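# Drop the towel in the pedal bin, lid closed

## Task

Get the towel inside the pedal bin, then leave the bin so that its lid falls closed by itself.

## Robot and tools

Robot: two arms, left_arm and right_arm, each ending in the same five-finger right hand, so the hands are not mirrored. Bases in the scene frame: left_arm at (+0.059, +0.617, 0) m, right_arm at (+0.092, -0.577, 0) m. Scene frame: origin at table-top height midway between the nominal bases, +z up, +x out over the table, left_arm on the +y side (image sides are unrelated). Fixed cameras and the table use the scene frame. Everything about a hand (positions, velocities, targets, wrist-camera poses) is reported in that arm's own base frame.

Hand point: a point fixed to the palm, 0.15 m out from the wrist flange along the fingers and 0.05 m in front of the palm. Its +z runs along straight fingers, +y out of the palm, +x across the palm away from the thumb. Straight fingertips sit about 0.06 m past it along +z and 0.06 m toward -y. A bracket on the little-finger side of the wrist sticks out and can strike things. With level fingers the wrist may hang 0.13 to 0.25 m below the point and hit the table first.

A row is 28 numbers, each in [-1, 1], always both arms: left_arm dx, dy, dz, rx, ry, rz; then six hand places; then left force_limit, speed; then the same 14 for right_arm. dx..rz are an offset, not a pose: counted from that arm's Hand target at the start of the action or move, along the arm's own base axes, with rotation (rx, ry, rz as one rotation vector) about the Hand target position. Scale: 1.0 = 0.6 m or 180 degrees. Repeating an offset moves on again; six zeros re-command the current Hand target. The controller limits commanded orientation to 32 degrees from the measured one per step.

Hand places: write grasp numbers a, b, c (each -1 to +1) in the first three and exactly 0 in the last three. All zero = open hand. a curls index and middle and bends the thumb; b curls ring and little; c swings the thumb in front of the palm. Typical grip: c = 1 first, then raise a (0.5 to 0.75 closes index near the thumb). Thumb-in-front grips hold roughly 0.035 to 0.065 m, handles down to 0.025 m. To keep a hand as is, repeat its last grasp numbers. force_limit: -1 about 0 N to +1 about 10 N at the fingertip (15 N thumb). speed: rises linearly from near zero at -1 to full at +0.48 and stays full to +1; use about -0.94 or lower for a gentle close. A new force_limit or speed alone does not restart a stopped motor.

Tools:
execute_actions(actions, cameras): actions is a list of actions; each action is a list of up to 15 rows, one per 1/30 s, the last row held to fill 15 steps (0.5 s per action). Every row in an action counts from the same start pose. An empty list returns camera images; otherwise name cameras to get them.
move(target, speed, blend, stop_force, zero, blocking, cameras): target is one 28-number row or up to 15 rows, all offsets from the same starting Hand targets; straight paths, shared 10 s cap. speed in m/s, 0.002 to 3.2, default 0.25 (turns up to twice that in rad/s), one value or one per target. blend in m rounds corners in a list; 0 stops at each. stop_force in N, 4 to 120, ends an arm's path when its wrist sensor feels that much push; do not rely on it for light or loose objects, or while the hand turns; omit it when backing off a contact. zero (default true) re-zeroes before the move. blocking=false returns after 0.5 s; not allowed with stop_force. It does not avoid obstacles or the other arm.
wait(seconds 0 to 10, cameras): holds last commands.
stop(cameras): brakes a running move.
zoom_image(camera, region [x0, y0, x1, y1] pixels, at most 504 by 504) on the latest image of cam_head_left, cam_head_right, cam_high, cam_left_wrist or cam_right_wrist (all 672x504).
show_instructions(): shows the reference pages.
zero_wrist_force(arm): left_arm or right_arm.
finished_scene(scene 1): ends the scene for good.

Results: per arm end_effector_position (m), end_effector_quat_wxyz, velocities, Hand target (next offsets start from it; the hand often rests a little short, so send the gap), joint positions and torques, Wrist force/torque in the hand's own axes plus a peak line, and hand_measured, hand_stopped_by (moving, target, force, stalled, fault) and hand_load_n in motor order little, ring, middle, index, thumb_bend, thumb_turn. A drop of hand_load_n to about 0 means a lost grip. A move adds a move: line (done, off_target, moving, held, fault) and limits such as paced or held. MOTOR HOT warns before an over-temperature stop.

Avoid: letting the towel or anything fall off the table or leaving it off it (task fails); hard hits on fixed or heavy objects such as the bin (fails); any contact or squeeze between the two arms or hands; forces near 150 N or joint torques at their limits (10 s arm stop); long outstretched holds that heat motors; paths passing close to an arm's own base; releasing the towel while it swings. Make sure nothing, including a hand, keeps the lid open at the end.

Each tool is called after "Call:" by a JSON object that holds its "op" and its "data".

Reference images:

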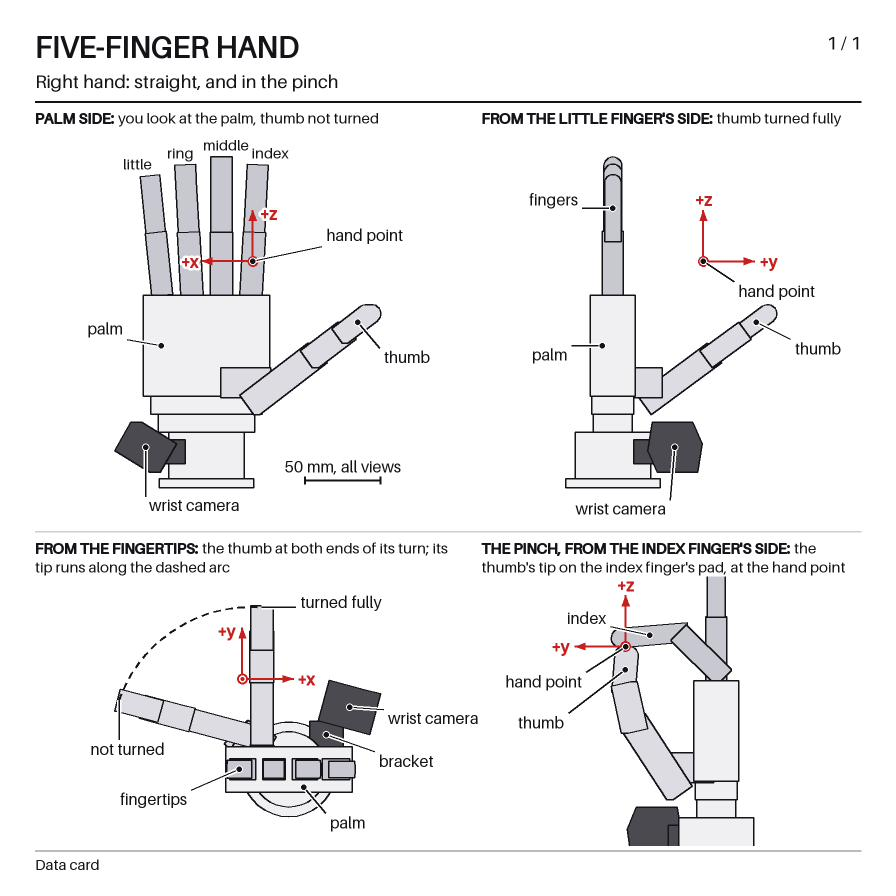

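## Session

Call:
{"op": "execute_actions", "data": {"actions": []}}

Scene clock: 0.00 s.
left_arm: end_effector_position=(+0.2416, -0.6302, +0.3263) hand_measured=(+1.000, +1.000, +1.000, +1.000, +1.000, +1.000) hand_load_n=(+0.0, +0.0, +0.0, +0.0, +0.0, -0.5) hand_stopped_by=(target, target, target, target, target, target) hand_force_limit=0.00 hand_speed=-0.80 end_effector_quat_wxyz=(-0.153, -0.395, +0.903, +0.066) | right_arm: end_effector_position=(+1.0191, -0.1523, +0.1883) hand_measured=(+1.000, +1.000, +1.000, +1.000, +1.000, +1.000) hand_load_n=(+0.0, +0.0, +0.0, +0.0, +0.0, +0.0) hand_stopped_by=(target, target, target, target, target, target) hand_force_limit=0.00 hand_speed=-0.80 end_effector_quat_wxyz=(+0.072, +0.965, +0.148, +0.203)
Joint positions: left_arm=[-1.327 -1.016 1.264 1.405 1.897 -3.71] | right_arm=[-0.26 -0.736 0.932 0.942 1.541 1.014]
Joint velocities: within noise
Joint torques (N m): no reading
Wrist force (N): no reading
Wrist torque (N m): no reading
Wrist force, peak (N): no reading
Hand target: left_arm +0.2416, -0.6302, +0.3263; -0.153, -0.395, +0.903, +0.066 | right_arm +1.0191, -0.1523, +0.1883; +0.072, +0.965, +0.148, +0.203

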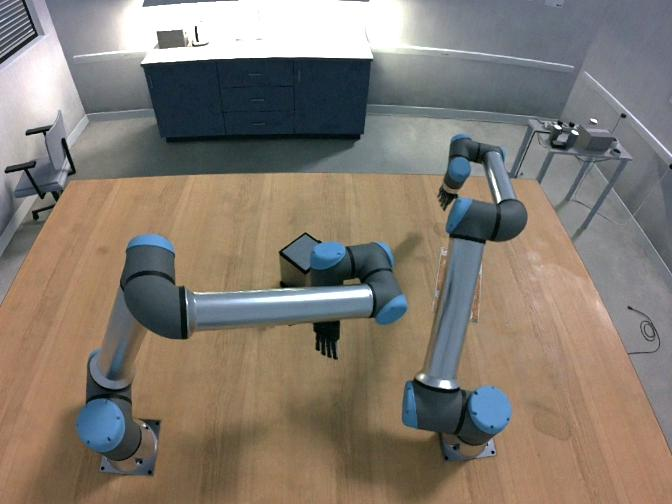

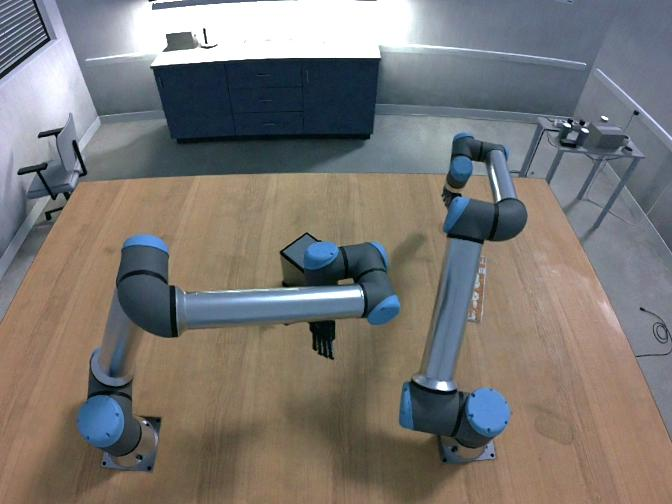

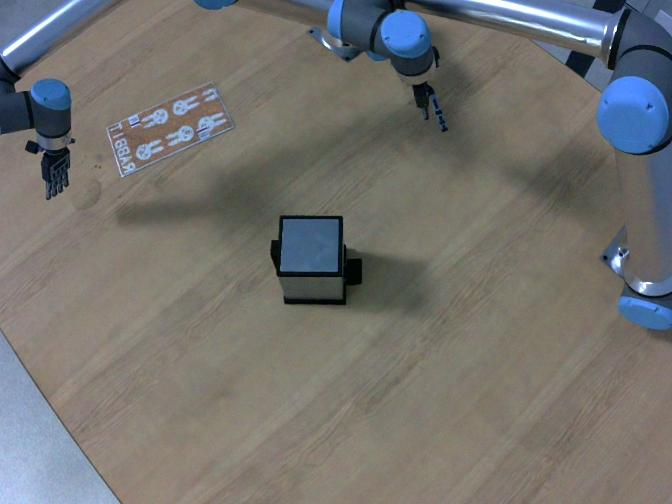

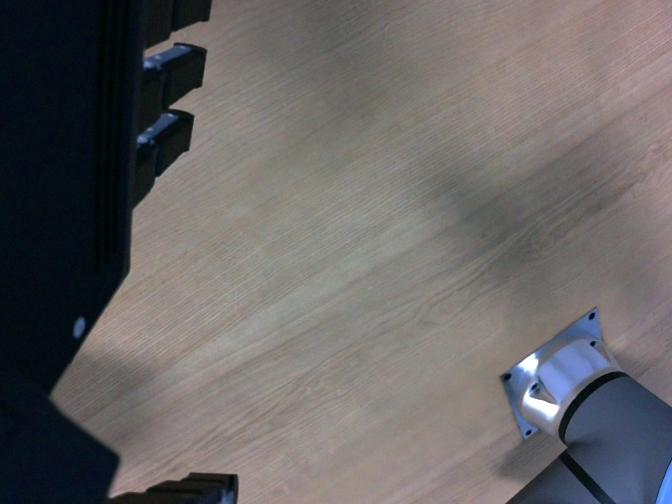

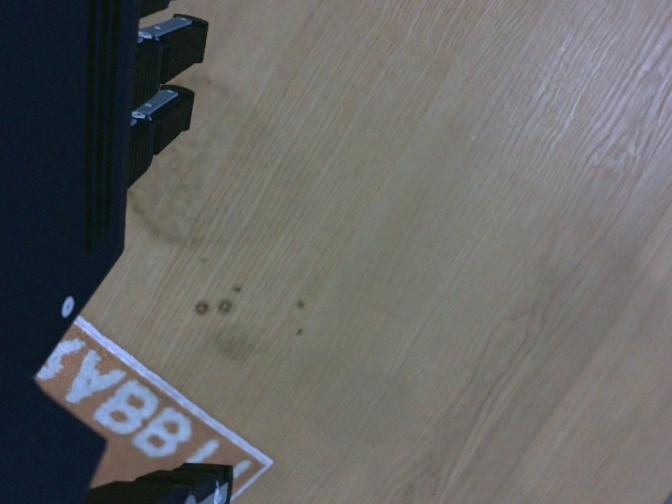

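Call:
{"op": "zoom_image", "data": {"camera": "cam_high", "region": [230, 180, 400, 330]}}

Call:
{"op": "zoom_image", "data": {"camera": "cam_high", "region": [20, 60, 270, 240]}}

Call:
{"op": "zoom_image", "data": {"camera": "cam_head_left", "region": [240, 200, 440, 380]}}

Call:
{"op": "zoom_image", "data": {"camera": "cam_head_right", "region": [380, 160, 580, 360]}}

Scaled by 2.965 from the camera's 672x504 image, which has a finer 960x720 frame.

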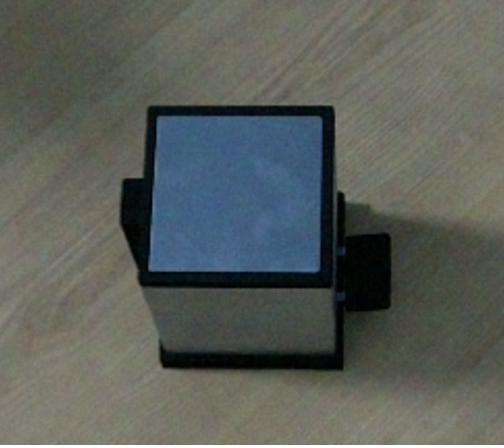

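Scaled by 2.016 from the camera's 672x504 image, which has a finer 960x720 frame.

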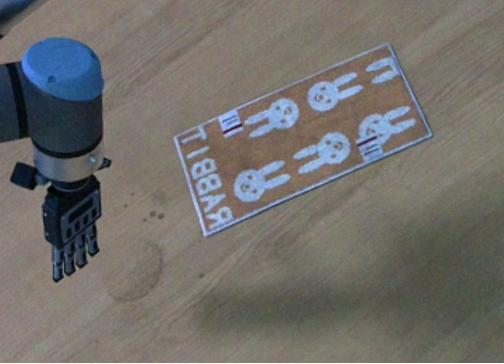

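Scaled by 2.520 from the camera's 672x504 image, which has a finer 960x720 frame.

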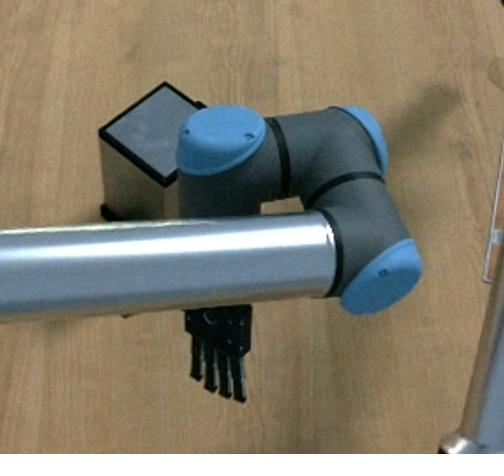

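Scaled by 2.520 from the camera's 672x504 image, which has a finer 960x720 frame.

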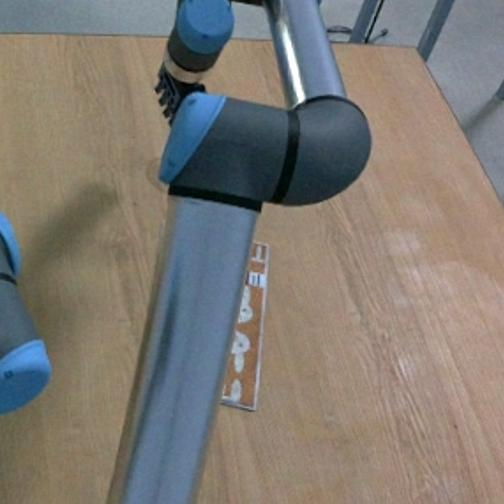

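Call:
{"op": "move", "data": {"target": [0.509, 0.3537, -0.1272, -0.1772, -0.2838, 0.0157, 0,0,0,0,0,0, 0, -0.8, -0.535, 0.2367, 0.166, 0,0,0, 0,0,0,0,0,0, 0, -0.8], "speed": 0.4, "cameras": ["all"]}}

Scene clock: 31.73 s.
left_arm: end_effector_position=(+0.5470, -0.4180, +0.2501) hand_measured=(+1.000, +1.000, +1.000, +1.000, +1.000, +1.000) hand_load_n=(+0.0, +0.0, +0.0, +0.0, +0.0, +0.0) hand_stopped_by=(target, target, target, target, target, target) hand_force_limit=0.00 hand_speed=-0.80 end_effector_quat_wxyz=(+0.145, -0.350, +0.855, -0.355) end_effector_velocity=(+0.001, +0.000, +0.000) end_effector_angular_velocity=(-0.002, -0.004, -0.001) | right_arm: end_effector_position=(+0.6981, -0.0103, +0.2879) hand_measured=(+1.000, +1.000, +1.000, +1.000, +1.000, +1.000) hand_load_n=(+0.0, +0.0, +0.0, +0.0, +0.0, +0.0) hand_stopped_by=(target, target, target, target, target, target) hand_force_limit=0.00 hand_speed=-0.80 end_effector_quat_wxyz=(+0.072, +0.965, +0.148, +0.203)
Joint positions: left_arm=[-1 -1.456 1.859 0.392 1.425 -3.289] | right_arm=[-0.164 -1.323 1.671 0.79 1.581 1.101]
Joint velocities: left_arm=[0.001 0 0.001 -0.005 0 0.003] | right_arm=[within noise]
Joint torques (N m): left_arm=[8.45 -52.52 -29.47 -0.68 -1.25 1.91] | right_arm=[-12.19 -73.77 -29.12 4.3 -1.44 -1.67]
Wrist force (N): left_arm=[0.1 -0.3 0.4] | right_arm=[0.3 -0.1 0.5]
Wrist torque (N m): left_arm=[-0.02 -0.22 -0.21] | right_arm=[-0.06 -0.07 0.00]
Wrist force, peak (N): left_arm=[3.8 1.1 0.5] | right_arm=[1.3 0.8 1.3]
Hand target: left_arm +0.5470, -0.4180, +0.2500; +0.145, -0.350, +0.855, -0.355 | right_arm +0.6981, -0.0103, +0.2879; +0.072, +0.965, +0.148, +0.203
Off the commanded pose: left_arm 0.000 m, 0 deg | right_arm 0.000 m, 0 deg.
move: done
camera_calibration:
cam_left_wrist: T_world_to_cam=[[-0.686862, 0.282836, -0.669496, 0.664454], [0.197672, 0.959145, 0.202402, 0.232958], [0.69939, 0.00668124, -0.714709, -0.0830333], [0, 0, 0, 1]] pos_world=[0.468411, -0.410818, 0.338353]
cam_right_wrist: T_world_to_cam=[[0.506465, -0.811526, 0.291407, -0.447656], [-0.857671, -0.439307, 0.267227, 0.508738], [-0.0888443, -0.385273, -0.918516, 0.436222], [0, 0, 0, 1]] pos_world=[0.701808, 0.0282717, 0.395179]

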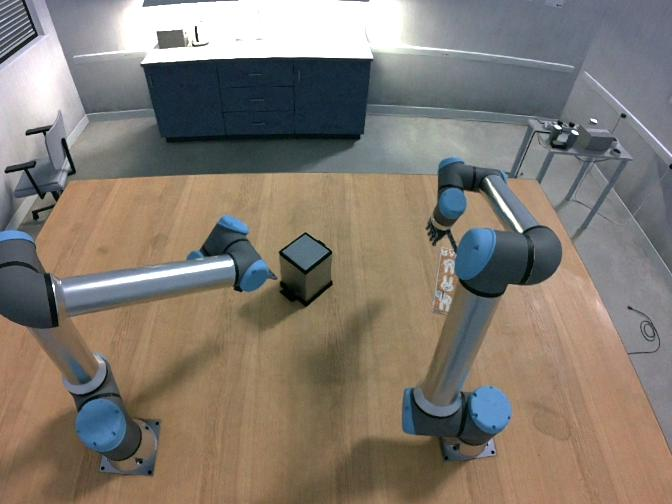

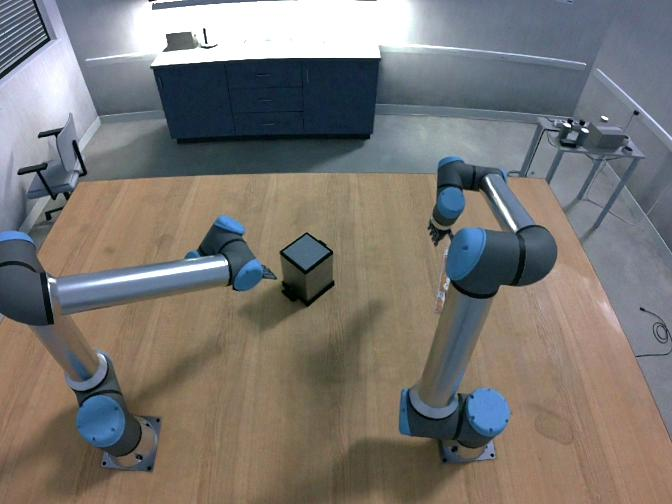

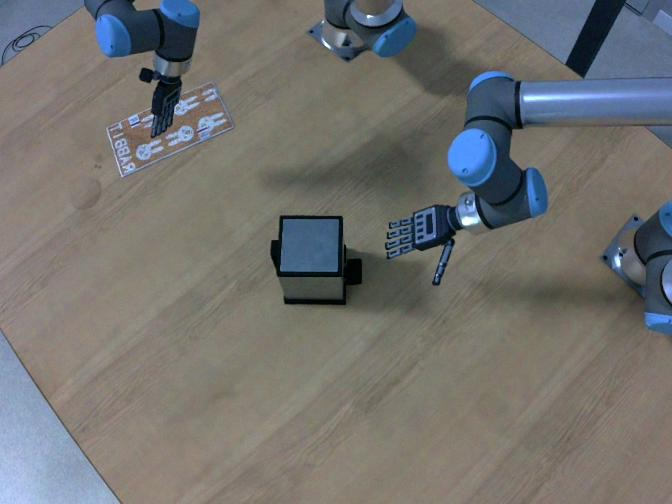

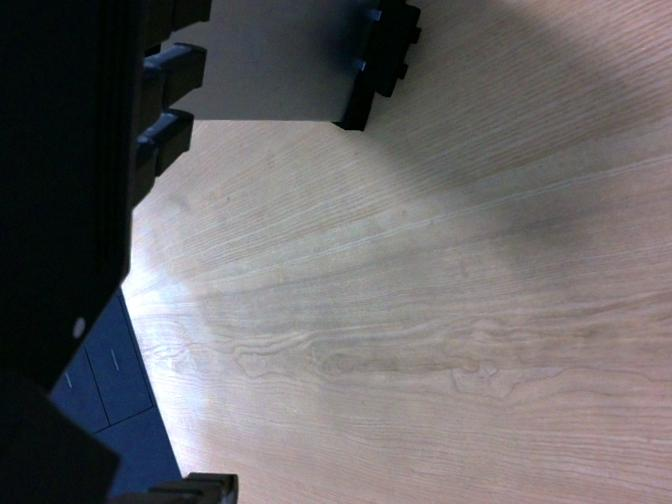

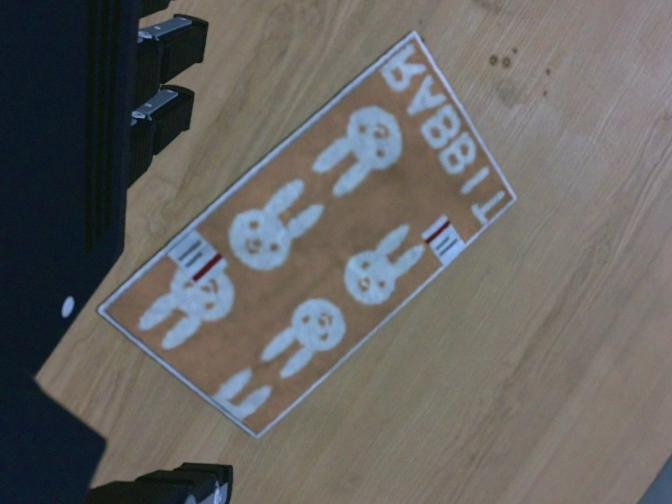

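Call:
{"op": "zoom_image", "data": {"camera": "cam_right_wrist", "region": [80, 20, 530, 450]}}

Call:
{"op": "zoom_image", "data": {"camera": "cam_head_right", "region": [220, 200, 420, 350]}}

Call:
{"op": "zoom_image", "data": {"camera": "cam_head_left", "region": [220, 200, 420, 350]}}

Call:
{"op": "zoom_image", "data": {"camera": "cam_left_wrist", "region": [200, 0, 500, 200]}}

Call:
{"op": "zoom_image", "data": {"camera": "cam_high", "region": [240, 180, 480, 330]}}

Scaled by 1.120 from the camera's 672x504 image, which has a finer 960x720 frame.

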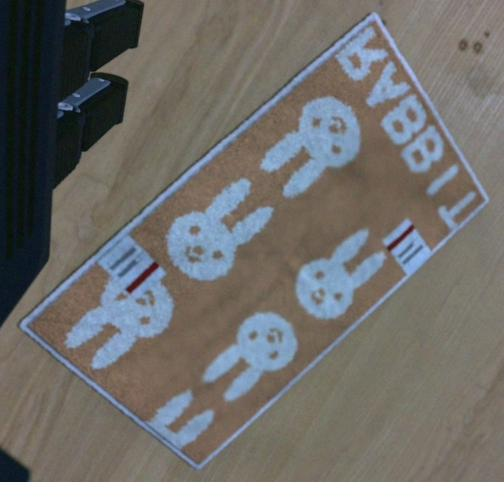

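Scaled by 2.520 from the camera's 672x504 image, which has a finer 960x720 frame.

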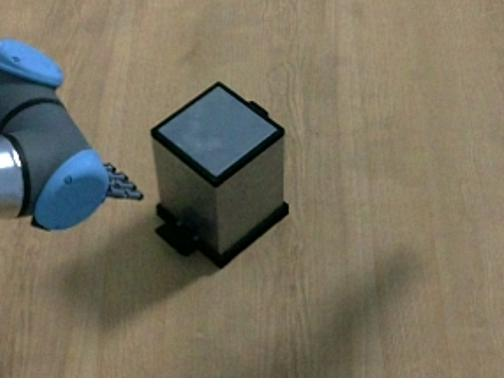

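Scaled by 2.520 from the camera's 672x504 image, which has a finer 960x720 frame.

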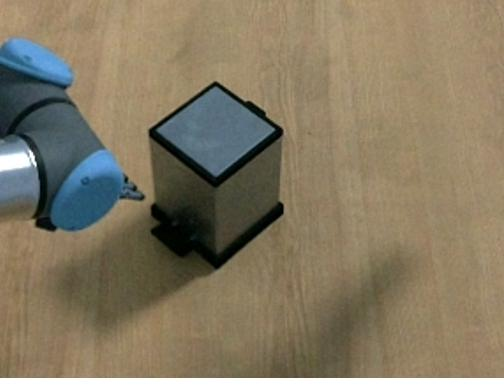

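Scaled by 1.680 from the camera's 672x504 image, which has a finer 960x720 frame.

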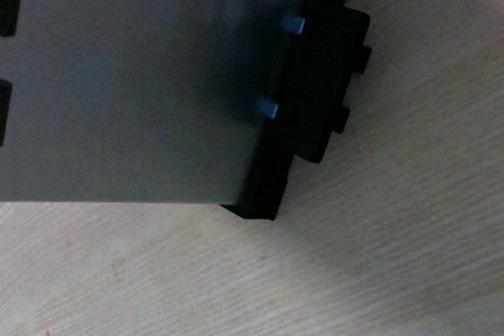

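Scaled by 2.100 from the camera's 672x504 image, which has a finer 960x720 frame.

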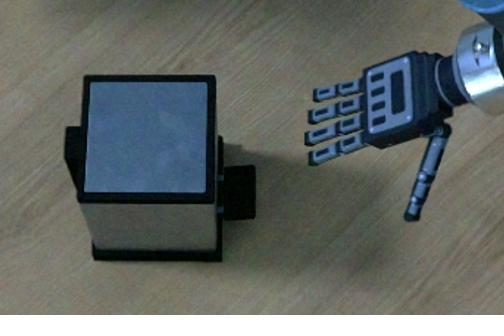

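Call:
{"op": "move", "data": {"target": [0,0,0,0,0,0, 0,0,0,0,0,0, 0, -0.8, -0.075, -0.18, -0.3133, 0.388, -0.212, -0.5525, 0.25,0,1,0,0,0, 0, 0], "speed": 0.7, "cameras": ["cam_right_wrist", "cam_high", "cam_head_right"]}}

Scene clock: 49.60 s.
left_arm: end_effector_position=(+0.5470, -0.4180, +0.2500) hand_measured=(+1.000, +1.000, +1.000, +1.000, +1.000, +1.000) hand_load_n=(+0.0, +0.0, +0.0, +0.0, +0.0, -0.5) hand_stopped_by=(target, target, target, target, target, target) hand_force_limit=0.00 hand_speed=-0.80 end_effector_quat_wxyz=(+0.145, -0.350, +0.855, -0.355) | right_arm: end_effector_position=(+0.6531, -0.1184, +0.0998) hand_measured=(+1.000, +0.962, +0.650, +0.500, +0.462, -1.000) hand_load_n=(+0.0, +0.0, +0.0, +0.0, +0.0, +0.0) hand_stopped_by=(target, target, target, target, target, target) hand_force_limit=0.00 hand_speed=0.00 end_effector_quat_wxyz=(+0.261, -0.512, +0.729, -0.372)
Joint positions: left_arm=[-1 -1.456 1.86 0.392 1.425 -3.289] | right_arm=[-0.551 -1.414 2.151 -0.099 1.405 3.02]
Joint torques (N m): left_arm=[9.32 -60.94 -28.96 -0.51 -1.09 2] | right_arm=[15.65 -58.73 -31.3 2.17 -0.36 1.3]
Wrist force (N): left_arm=[0.5 -0.4 0.4] | right_arm=[-1.0 -3.1 0.7]
Wrist torque (N m): left_arm=[-0.03 -0.27 -0.20] | right_arm=[-0.20 -0.07 -0.27]
Wrist force, peak (N): left_arm=[0.8 -0.6 1.1] | right_arm=[-1.4 -3.6 0.4]
Hand target: left_arm +0.5470, -0.4180, +0.2500; +0.145, -0.350, +0.855, -0.355 | right_arm +0.6531, -0.1183, +0.0999; +0.261, -0.512, +0.729, -0.372
Off the commanded pose: left_arm 0.000 m, 0 deg | right_arm 0.000 m, 0 deg.
move: done
camera_calibration:
cam_right_wrist: T_world_to_cam=[[-0.621969, -0.0897214, -0.777885, 0.471382], [-0.297727, 0.945902, 0.128951, 0.285021], [0.724233, 0.311801, -0.615034, -0.260859], [0, 0, 0, 1]] pos_world=[0.566966, -0.145972, 0.16949]
Images, in order (width x height): cam_head_right 672x504, cam_high 672x504, cam_right_wrist 672x504.

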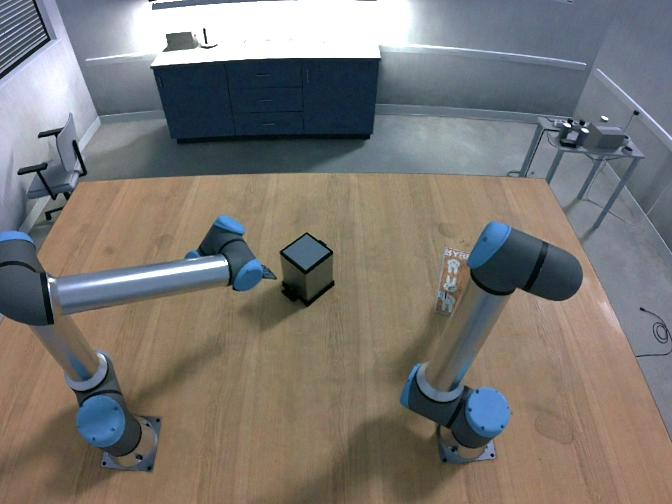

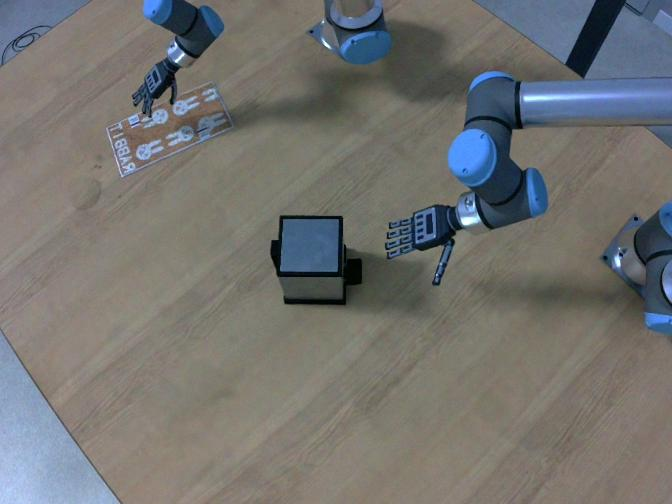

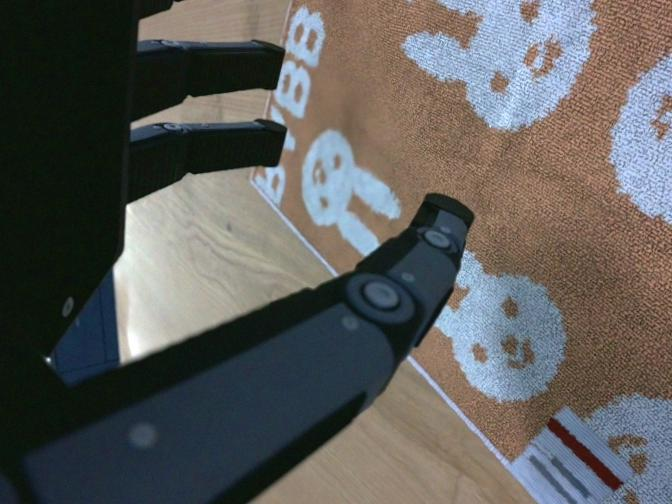

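Call:
{"op": "move", "data": {"target": [[0,0,0,0,0,0, 0,0,0,0,0,0, 0, -0.8, 0,0,-0.1,0,0,0, 0.25,0,1,0,0,0, 0, 0],[0,0,0,0,0,0, 0,0,0,0,0,0, 0, -0.8, 0,0,-0.175,0,0,0, 0.25,0,1,0,0,0, 0, 0]], "speed": [0.12, 0.015], "stop_force": 5, "cameras": ["cam_right_wrist"]}}

Scene clock: 53.47 s.
left_arm: end_effector_position=(+0.5470, -0.4180, +0.2500) hand_measured=(+1.000, +1.000, +1.000, +1.000, +1.000, +1.000) hand_load_n=(+0.0, +0.0, -0.5, +0.0, +0.0, -0.5) hand_stopped_by=(target, target, target, target, target, target) hand_force_limit=0.00 hand_speed=-0.80 end_effector_quat_wxyz=(+0.145, -0.350, +0.855, -0.355) | right_arm: end_effector_position=(+0.6531, -0.1183, +0.0171) hand_measured=(+1.000, +0.962, +0.650, +0.500, +0.462, -1.000) hand_load_n=(+0.0, +0.0, +0.0, +0.5, -1.0, +0.0) hand_stopped_by=(target, target, target, target, target, target) hand_force_limit=0.00 hand_speed=0.00 end_effector_quat_wxyz=(+0.261, -0.512, +0.729, -0.372)
Joint positions: left_arm=[-1 -1.456 1.86 0.392 1.425 -3.289] | right_arm=[-0.551 -1.293 2.203 -0.271 1.405 3.02]
Joint torques (N m): left_arm=[8.4 -61.79 -28.22 -0.23 -0.89 1.71] | right_arm=[5.84 -50.16 -29.69 5.08 1.11 1.25]
Wrist force (N): left_arm=[0.0 -0.4 0.0] | right_arm=[-1.0 -7.0 -2.6]
Wrist torque (N m): left_arm=[0.00 -0.19 -0.22] | right_arm=[-0.27 -0.03 -0.31]
Wrist force, peak (N): left_arm=[0.5 -0.9 0.8] | right_arm=[-1.1 -10.3 -6.3]
Hand target: left_arm +0.5470, -0.4180, +0.2500; +0.145, -0.350, +0.855, -0.355 | right_arm +0.6531, -0.1183, +0.0171; +0.261, -0.512, +0.729, -0.372 (not the last commanded pose)
Off the commanded pose: left_arm 0.000 m, 0 deg | right_arm 0.022 m, 0 deg.
move: contact (right_arm); path passed 1 of 2 targets
camera_calibration:
cam_right_wrist: T_world_to_cam=[[-0.621849, -0.089738, -0.777979, 0.406982], [-0.297754, 0.945901, 0.128892, 0.295654], [0.724324, 0.311798, -0.614928, -0.311949], [0, 0, 0, 1]] pos_world=[0.567066, -0.145872, 0.0866898]
Images, in order (width x height): cam_right_wrist 672x504.

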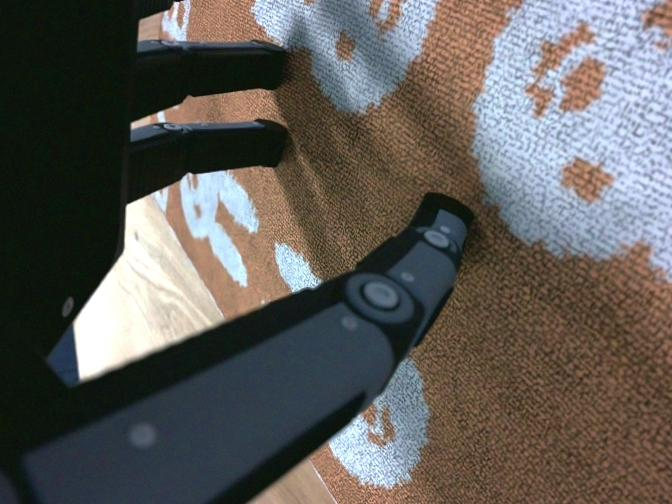

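Call:
{"op": "execute_actions", "data": {"actions": [[[0,0,0,0,0,0, 0,0,0,0,0,0, 0,-0.8, 0,0,-0.0017,-0.0053,-0.0146,0, 0.33,0,1,0,0,0, 0,-0.8]],[[0,0,0,0,0,0, 0,0,0,0,0,0, 0,-0.8, 0,0,0,-0.0053,-0.0146,0, 0.41,0,1,0,0,0, 0,-0.8]],[[0,0,0,0,0,0, 0,0,0,0,0,0, 0,-0.8, 0,0,0,-0.0053,-0.0146,0, 0.49,0,1,0,0,0, 0,-0.8]],[[0,0,0,0,0,0, 0,0,0,0,0,0, 0,-0.8, 0,0,0,-0.0053,-0.0146,0, 0.57,0,1,0,0,0, 0,-0.8]]], "cameras": ["cam_right_wrist"]}}

Scene clock: 59.67 s.
left_arm: end_effector_position=(+0.5470, -0.4180, +0.2500) hand_measured=(+1.000, +1.000, +1.000, +1.000, +1.000, +1.000) hand_load_n=(+0.0, +0.0, +0.0, +0.0, +0.0, +0.0) hand_stopped_by=(target, target, target, target, target, target) hand_force_limit=0.00 hand_speed=-0.80 end_effector_quat_wxyz=(+0.145, -0.350, +0.855, -0.355) | right_arm: end_effector_position=(+0.6531, -0.1184, +0.0160) hand_measured=(+1.000, +0.914, +0.378, -0.140, +0.222, -1.000) hand_load_n=(+0.0, +0.0, -1.0, +1.5, +0.0, +0.0) hand_stopped_by=(target, target, force, target, target, target) hand_force_limit=0.00 hand_speed=-0.80 end_effector_quat_wxyz=(+0.310, -0.484, +0.689, -0.441)
Joint positions: left_arm=[-1 -1.456 1.86 0.392 1.425 -3.289] | right_arm=[-0.569 -1.317 2.322 -0.563 1.369 3.047]
Joint torques (N m): left_arm=[8.36 -60.59 -29.45 -0.18 -0.33 1.63] | right_arm=[14.2 -54.14 -14.16 -3.03 0.49 -1.7]
Wrist force (N): left_arm=[0.4 -0.3 0.4] | right_arm=[-0.8 -5.2 0.4]
Wrist torque (N m): left_arm=[-0.02 -0.26 -0.20] | right_arm=[-0.14 -0.06 -0.29]
Wrist force, peak (N): left_arm=[0.7 -0.7 0.8] | right_arm=[-0.9 -25.2 -11.2]
Hand target: left_arm +0.5470, -0.4180, +0.2500; +0.145, -0.350, +0.855, -0.355 | right_arm +0.6531, -0.1183, +0.0160; +0.310, -0.484, +0.689, -0.441
Off the commanded pose: left_arm 0.000 m, 0 deg | right_arm 0.000 m, 0 deg.
Step readings (end_effector_position of left_arm | right_arm):
0: (+0.5470, -0.4180, +0.2500) | (+0.6531, -0.1183, +0.0171)
1: (+0.5470, -0.4180, +0.2500) | (+0.6531, -0.1183, +0.0170)
2: (+0.5470, -0.4180, +0.2500) | (+0.6532, -0.1184, +0.0169)
4: (+0.5470, -0.4180, +0.2500) | (+0.6530, -0.1182, +0.0164)
8: (+0.5470, -0.4180, +0.2500) | (+0.6532, -0.1183, +0.0161)
15: (+0.5470, -0.4180, +0.2500) | (+0.6531, -0.1184, +0.0161)
16: (+0.5470, -0.4180, +0.2500) | (+0.6531, -0.1184, +0.0161)
17: (+0.5470, -0.4180, +0.2500) | (+0.6532, -0.1184, +0.0161)
19: (+0.5470, -0.4180, +0.2500) | (+0.6529, -0.1181, +0.0162)
23: (+0.5470, -0.4180, +0.2500) | (+0.6530, -0.1182, +0.0160)
30: (+0.5470, -0.4180, +0.2500) | (+0.6531, -0.1184, +0.0160)
31: (+0.5470, -0.4180, +0.2500) | (+0.6531, -0.1184, +0.0160)
32: (+0.5470, -0.4180, +0.2500) | (+0.6532, -0.1184, +0.0161)
34: (+0.5470, -0.4180, +0.2500) | (+0.6530, -0.1182, +0.0163)
38: (+0.5470, -0.4180, +0.2500) | (+0.6531, -0.1182, +0.0161)
45: (+0.5470, -0.4180, +0.2500) | (+0.6532, -0.1185, +0.0161)
46: (+0.5470, -0.4180, +0.2500) | (+0.6532, -0.1184, +0.0161)
47: (+0.5470, -0.4180, +0.2500) | (+0.6532, -0.1184, +0.0162)
49: (+0.5470, -0.4180, +0.2500) | (+0.6529, -0.1181, +0.0163)
53: (+0.5470, -0.4180, +0.2500) | (+0.6530, -0.1182, +0.0160)
60: (+0.5470, -0.4180, +0.2500) | (+0.6531, -0.1184, +0.0160)
camera_calibration:
cam_right_wrist: T_world_to_cam=[[-0.470239, -0.144766, -0.870585, 0.302158], [-0.310473, 0.950533, 0.0096387, 0.306567], [0.826124, 0.274826, -0.491924, -0.385385], [0, 0, 0, 1]] pos_world=[0.555643, -0.141746, 0.0705187]
Images, in order (width x height): cam_right_wrist 672x504.

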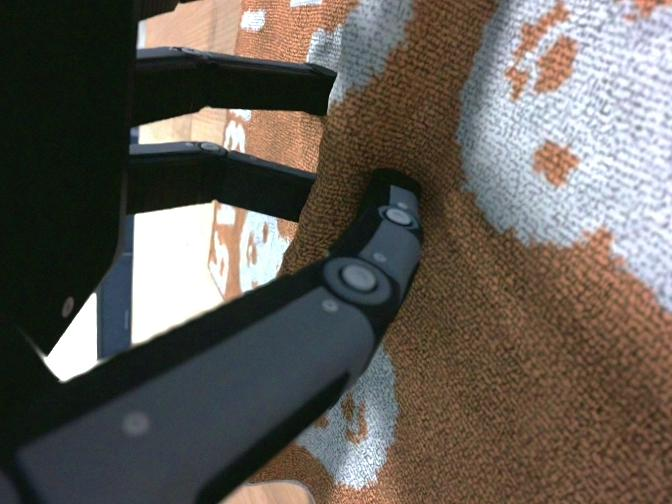

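Call:
{"op": "execute_actions", "data": {"actions": [[[0,0,0,0,0,0, 0,0,0,0,0,0, 0,-0.8, 0,0,0.004,-0.0053,-0.0146,0, 0.62,0,1,0,0,0, 0,-0.8]],[[0,0,0,0,0,0, 0,0,0,0,0,0, 0,-0.8, 0,0,0.003,0,0,0, 0.68,0,1,0,0,0, 0,-0.8]],[[0,0,0,0,0,0, 0,0,0,0,0,0, 0,-0.8, 0,0,0.001,0,0,0, 0.75,0,1,0,0,0, 0,-0.8]]], "cameras": ["cam_right_wrist"]}}

Scene clock: 62.53 s.
left_arm: end_effector_position=(+0.5470, -0.4180, +0.2500) hand_measured=(+1.000, +1.000, +1.000, +1.000, +1.000, +1.000) hand_load_n=(+0.0, +0.0, +0.0, +0.0, +0.0, +0.0) hand_stopped_by=(target, target, target, target, target, target) hand_force_limit=0.00 hand_speed=-0.80 end_effector_quat_wxyz=(+0.145, -0.350, +0.855, -0.355) | right_arm: end_effector_position=(+0.6531, -0.1183, +0.0209) hand_measured=(+1.000, +0.888, -0.006, -0.192, +0.158, -1.000) hand_load_n=(+0.0, +0.0, +5.5, +6.0, +8.0, -1.5) hand_stopped_by=(target, target, force, force, force, target) hand_force_limit=0.00 hand_speed=-0.80 end_effector_quat_wxyz=(+0.321, -0.477, +0.678, -0.458)
Joint positions: left_arm=[-1 -1.456 1.86 0.392 1.425 -3.289] | right_arm=[-0.573 -1.326 2.349 -0.629 1.36 3.055]
Joint torques (N m): left_arm=[7.62 -61.66 -29.39 0.12 -0.09 1.69] | right_arm=[13.58 -36.09 -25.67 2.57 0.59 -0.45]
Wrist force (N): left_arm=[0.4 -0.5 0.7] | right_arm=[-1.6 -4.1 0.9]
Wrist torque (N m): left_arm=[-0.07 -0.26 -0.21] | right_arm=[-0.18 -0.02 -0.31]
Wrist force, peak (N): left_arm=[0.8 0.0 1.0] | right_arm=[-1.4 -8.9 -0.1]
Hand target: left_arm +0.5470, -0.4180, +0.2500; +0.145, -0.350, +0.855, -0.355 | right_arm +0.6531, -0.1183, +0.0208; +0.321, -0.477, +0.678, -0.458
Off the commanded pose: left_arm 0.000 m, 0 deg | right_arm 0.000 m, 0 deg.
Step readings (end_effector_position of left_arm | right_arm):
0: (+0.5470, -0.4180, +0.2500) | (+0.6531, -0.1183, +0.0160)
1: (+0.5470, -0.4180, +0.2500) | (+0.6531, -0.1183, +0.0161)
2: (+0.5470, -0.4180, +0.2500) | (+0.6532, -0.1183, +0.0167)
4: (+0.5470, -0.4180, +0.2500) | (+0.6530, -0.1181, +0.0185)
8: (+0.5470, -0.4180, +0.2500) | (+0.6531, -0.1182, +0.0186)
15: (+0.5470, -0.4180, +0.2500) | (+0.6531, -0.1184, +0.0185)
16: (+0.5470, -0.4180, +0.2500) | (+0.6532, -0.1184, +0.0185)
17: (+0.5470, -0.4180, +0.2500) | (+0.6532, -0.1184, +0.0190)
19: (+0.5470, -0.4180, +0.2500) | (+0.6531, -0.1184, +0.0201)
23: (+0.5470, -0.4180, +0.2500) | (+0.6530, -0.1183, +0.0203)
30: (+0.5470, -0.4180, +0.2500) | (+0.6531, -0.1183, +0.0202)
31: (+0.5470, -0.4180, +0.2500) | (+0.6531, -0.1183, +0.0203)
32: (+0.5470, -0.4180, +0.2500) | (+0.6531, -0.1183, +0.0204)
34: (+0.5470, -0.4180, +0.2500) | (+0.6531, -0.1184, +0.0208)
38: (+0.5470, -0.4180, +0.2500) | (+0.6531, -0.1183, +0.0209)
45: (+0.5470, -0.4180, +0.2500) | (+0.6531, -0.1183, +0.0209)
camera_calibration:
cam_right_wrist: T_world_to_cam=[[-0.42978, -0.159507, -0.888733, 0.278576], [-0.310285, 0.950422, -0.0205294, 0.30703], [0.847946, 0.266937, -0.457965, -0.39892], [0, 0, 0, 1]] pos_world=[0.553256, -0.140887, 0.0711913]
Images, in order (width x height): cam_right_wrist 672x504.

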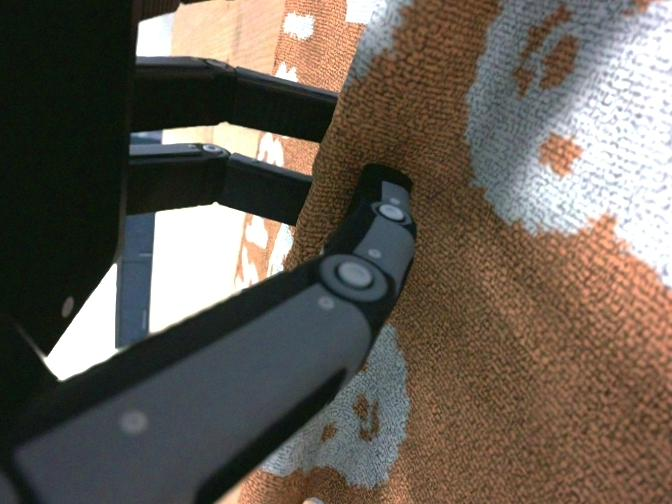

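Call:
{"op": "move", "data": {"target": [0,0,0,0,0,0, 0,0,0,0,0,0, 0,-0.8, 0,0,0.25,0,0,0, 0.75,0,1,0,0,0, 0,-0.8], "speed": 0.2, "cameras": ["cam_right_wrist", "cam_high", "cam_head_right"]}}

Scene clock: 64.50 s.
left_arm: end_effector_position=(+0.5470, -0.4180, +0.2500) hand_measured=(+1.000, +1.000, +1.000, +1.000, +1.000, +1.000) hand_load_n=(+0.0, +0.0, +0.0, +0.0, +0.0, +0.0) hand_stopped_by=(target, target, target, target, target, target) hand_force_limit=0.00 hand_speed=-0.80 end_effector_quat_wxyz=(+0.145, -0.350, +0.855, -0.355) | right_arm: end_effector_position=(+0.6531, -0.1183, +0.1708) hand_measured=(+1.000, +0.888, -0.006, -0.192, +0.158, -1.000) hand_load_n=(+0.0, +0.0, +4.5, +6.5, +8.5, -1.5) hand_stopped_by=(target, target, force, force, force, target) hand_force_limit=0.00 hand_speed=-0.80 end_effector_quat_wxyz=(+0.321, -0.477, +0.678, -0.458)
Joint positions: left_arm=[-1 -1.456 1.86 0.392 1.425 -3.289] | right_arm=[-0.573 -1.572 2.245 -0.279 1.36 3.055]
Joint torques (N m): left_arm=[7.22 -60.46 -28.7 0.12 0.05 1.45] | right_arm=[-15.48 -47.92 -35.46 2.89 -1.14 -0.79]
Wrist force (N): left_arm=[0.3 -0.4 0.6] | right_arm=[-1.3 -3.4 1.5]
Wrist torque (N m): left_arm=[-0.04 -0.24 -0.21] | right_arm=[-0.26 -0.06 -0.34]
Wrist force, peak (N): left_arm=[0.9 -0.4 0.7] | right_arm=[-1.1 -5.7 0.8]
Hand target: left_arm +0.5470, -0.4180, +0.2500; +0.145, -0.350, +0.855, -0.355 | right_arm +0.6531, -0.1183, +0.1708; +0.321, -0.477, +0.678, -0.458
Off the commanded pose: left_arm 0.000 m, 0 deg | right_arm 0.000 m, 0 deg.
move: done
camera_calibration:
cam_right_wrist: T_world_to_cam=[[-0.429767, -0.159548, -0.888732, 0.4118], [-0.310303, 0.950415, -0.0205676, 0.31003], [0.847946, 0.266937, -0.457965, -0.330298], [0, 0, 0, 1]] pos_world=[0.553256, -0.140787, 0.221091]
Images, in order (width x height): cam_head_right 672x504, cam_high 672x504, cam_right_wrist 672x504.

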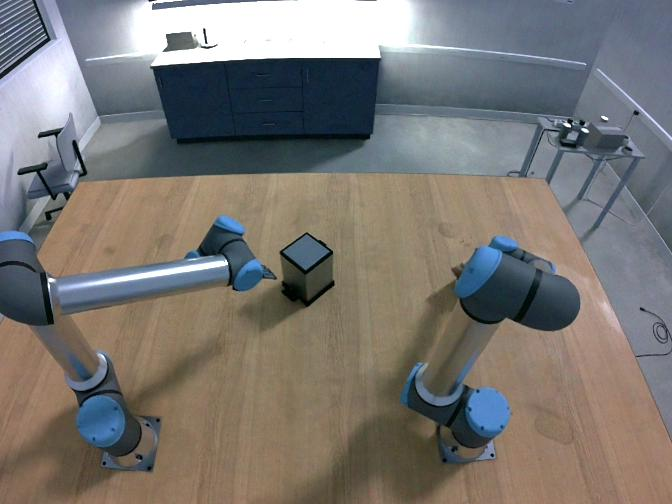

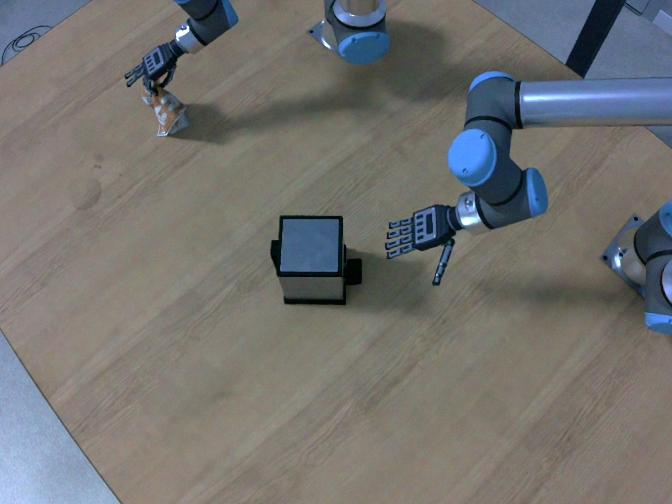

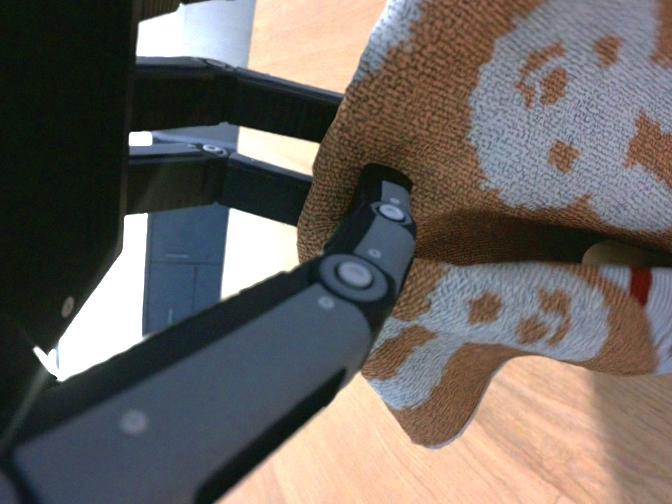

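Call:
{"op": "move", "data": {"target": [0.0803,-0.1033,-0.3367,-0.0593,-0.0585,0, 0,0,0,0,0,0, 0,-0.8, 0,0,0.55,0,0,0, 0.75,0,1,0,0,0, 0,-0.8], "speed": 0.25, "cameras": ["cam_right_wrist", "cam_high", "cam_head_right", "cam_left_wrist"]}}

Scene clock: 74.70 s.
left_arm: end_effector_position=(+0.5951, -0.4799, +0.0480) hand_measured=(+1.000, +1.000, +1.000, +1.000, +1.000, +1.000) hand_load_n=(+0.0, +0.0, +0.0, +0.0, +0.0, +0.0) hand_stopped_by=(target, target, target, target, target, target) hand_force_limit=0.00 hand_speed=-0.80 end_effector_quat_wxyz=(+0.190, -0.328, +0.801, -0.463) end_effector_velocity=(+0.001, -0.001, +0.000) end_effector_angular_velocity=(-0.004, -0.002, +0.000) | right_arm: end_effector_position=(+0.6531, -0.1183, +0.5007) hand_measured=(+1.000, +0.888, -0.006, -0.192, +0.158, -1.000) hand_load_n=(+0.0, +0.0, +4.5, +6.5, +8.0, -1.5) hand_stopped_by=(target, target, force, force, force, target) hand_force_limit=0.00 hand_speed=-0.80 end_effector_quat_wxyz=(+0.321, -0.477, +0.678, -0.458)
Joint positions: left_arm=[-1.008 -1.226 2.053 -0.294 1.385 -3.25] | right_arm=[-0.573 -1.776 1.799 0.37 1.36 3.055]
Joint velocities: left_arm=[0 0.001 0 -0.006 0 0] | right_arm=[within noise]
Joint torques (N m): left_arm=[4.72 -44.95 -38.98 -0.79 1.77 -1.01] | right_arm=[-14.95 -27.21 -48.33 3.09 0.82 -1.25]
Wrist force (N): left_arm=[1.0 -0.7 0.1] | right_arm=[-1.1 -3.1 0.7]
Wrist torque (N m): left_arm=[-0.01 -0.34 -0.12] | right_arm=[-0.21 -0.05 -0.28]
Wrist force, peak (N): left_arm=[0.5 1.0 1.3] | right_arm=[-1.4 -5.6 -0.2]
Hand target: left_arm +0.5952, -0.4799, +0.0479; +0.190, -0.328, +0.801, -0.463 | right_arm +0.6531, -0.1183, +0.5008; +0.321, -0.477, +0.678, -0.458
Off the commanded pose: left_arm 0.000 m, 0 deg | right_arm 0.000 m, 0 deg.
move: done
camera_calibration:
cam_left_wrist: T_world_to_cam=[[-0.548791, 0.14307, -0.823626, 0.437935], [0.173909, 0.983229, 0.0549168, 0.356486], [0.81767, -0.113098, -0.564469, -0.395742], [0, 0, 0, 1]] pos_world=[0.501925, -0.45792, 0.117734]
cam_right_wrist: T_world_to_cam=[[-0.429767, -0.159548, -0.888732, 0.705065], [-0.310303, 0.950415, -0.0205676, 0.316913], [0.847946, 0.266937, -0.457965, -0.179143], [0, 0, 0, 1]] pos_world=[0.553256, -0.140887, 0.551091]
Images, in order (width x height): cam_head_right 672x504, cam_high 672x504, cam_left_wrist 672x504, cam_right_wrist 672x504.

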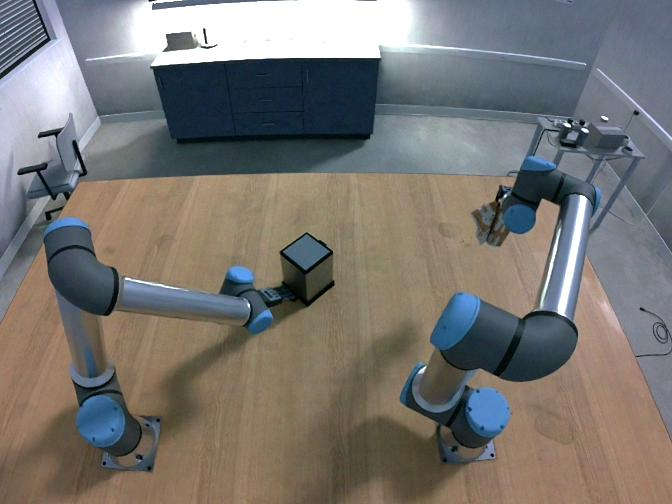

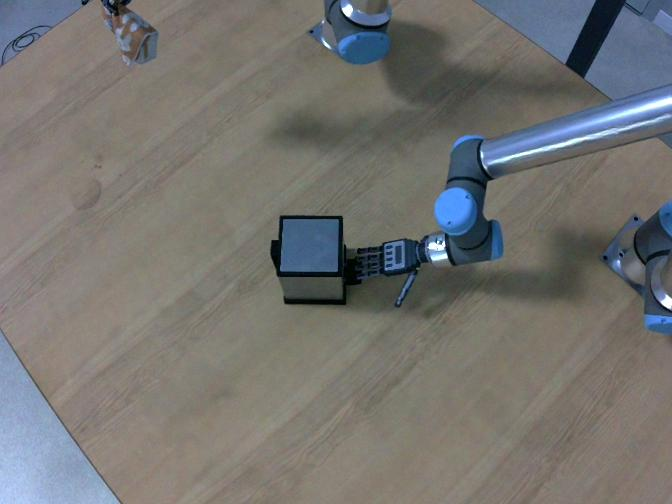

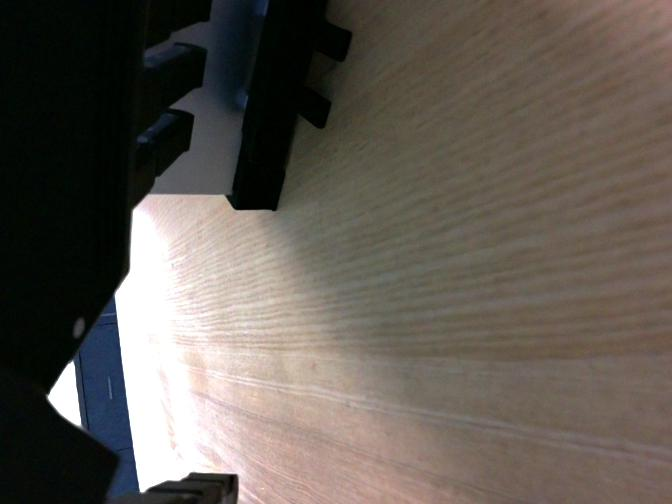

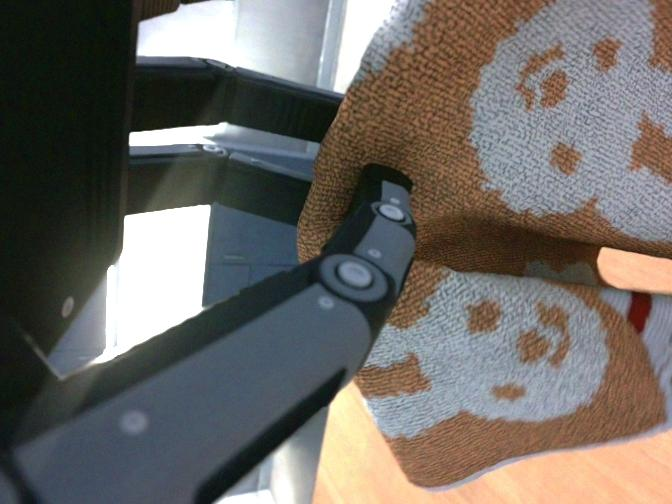

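Call:
{"op": "zoom_image", "data": {"camera": "cam_high", "region": [260, 190, 460, 330]}}

Call:
{"op": "zoom_image", "data": {"camera": "cam_left_wrist", "region": [120, 0, 370, 220]}}

Call:
{"op": "zoom_image", "data": {"camera": "cam_head_right", "region": [210, 220, 360, 340]}}

Scaled by 2.520 from the camera's 672x504 image, which has a finer 960x720 frame.

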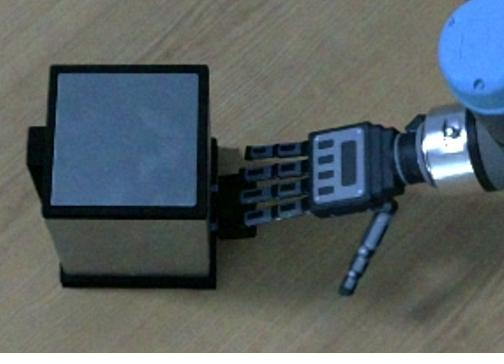

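Scaled by 2.016 from the camera's 672x504 image, which has a finer 960x720 frame.

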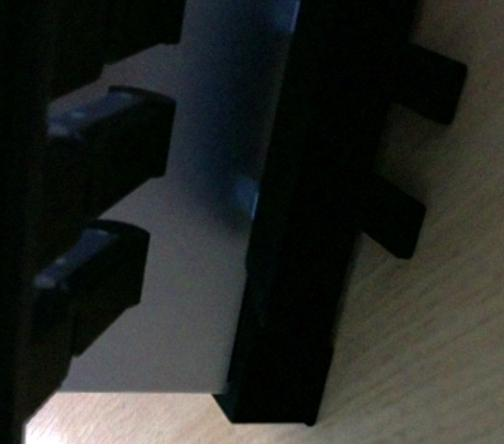

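Scaled by 3.360 from the camera's 672x504 image, which has a finer 960x720 frame.

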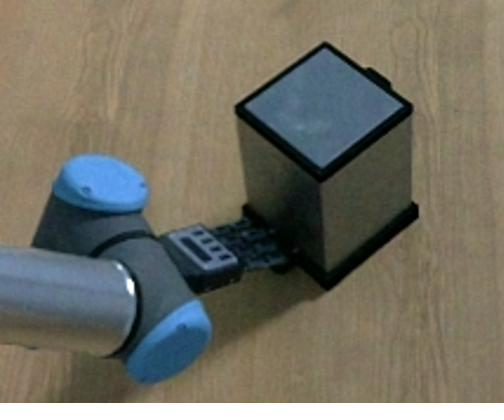

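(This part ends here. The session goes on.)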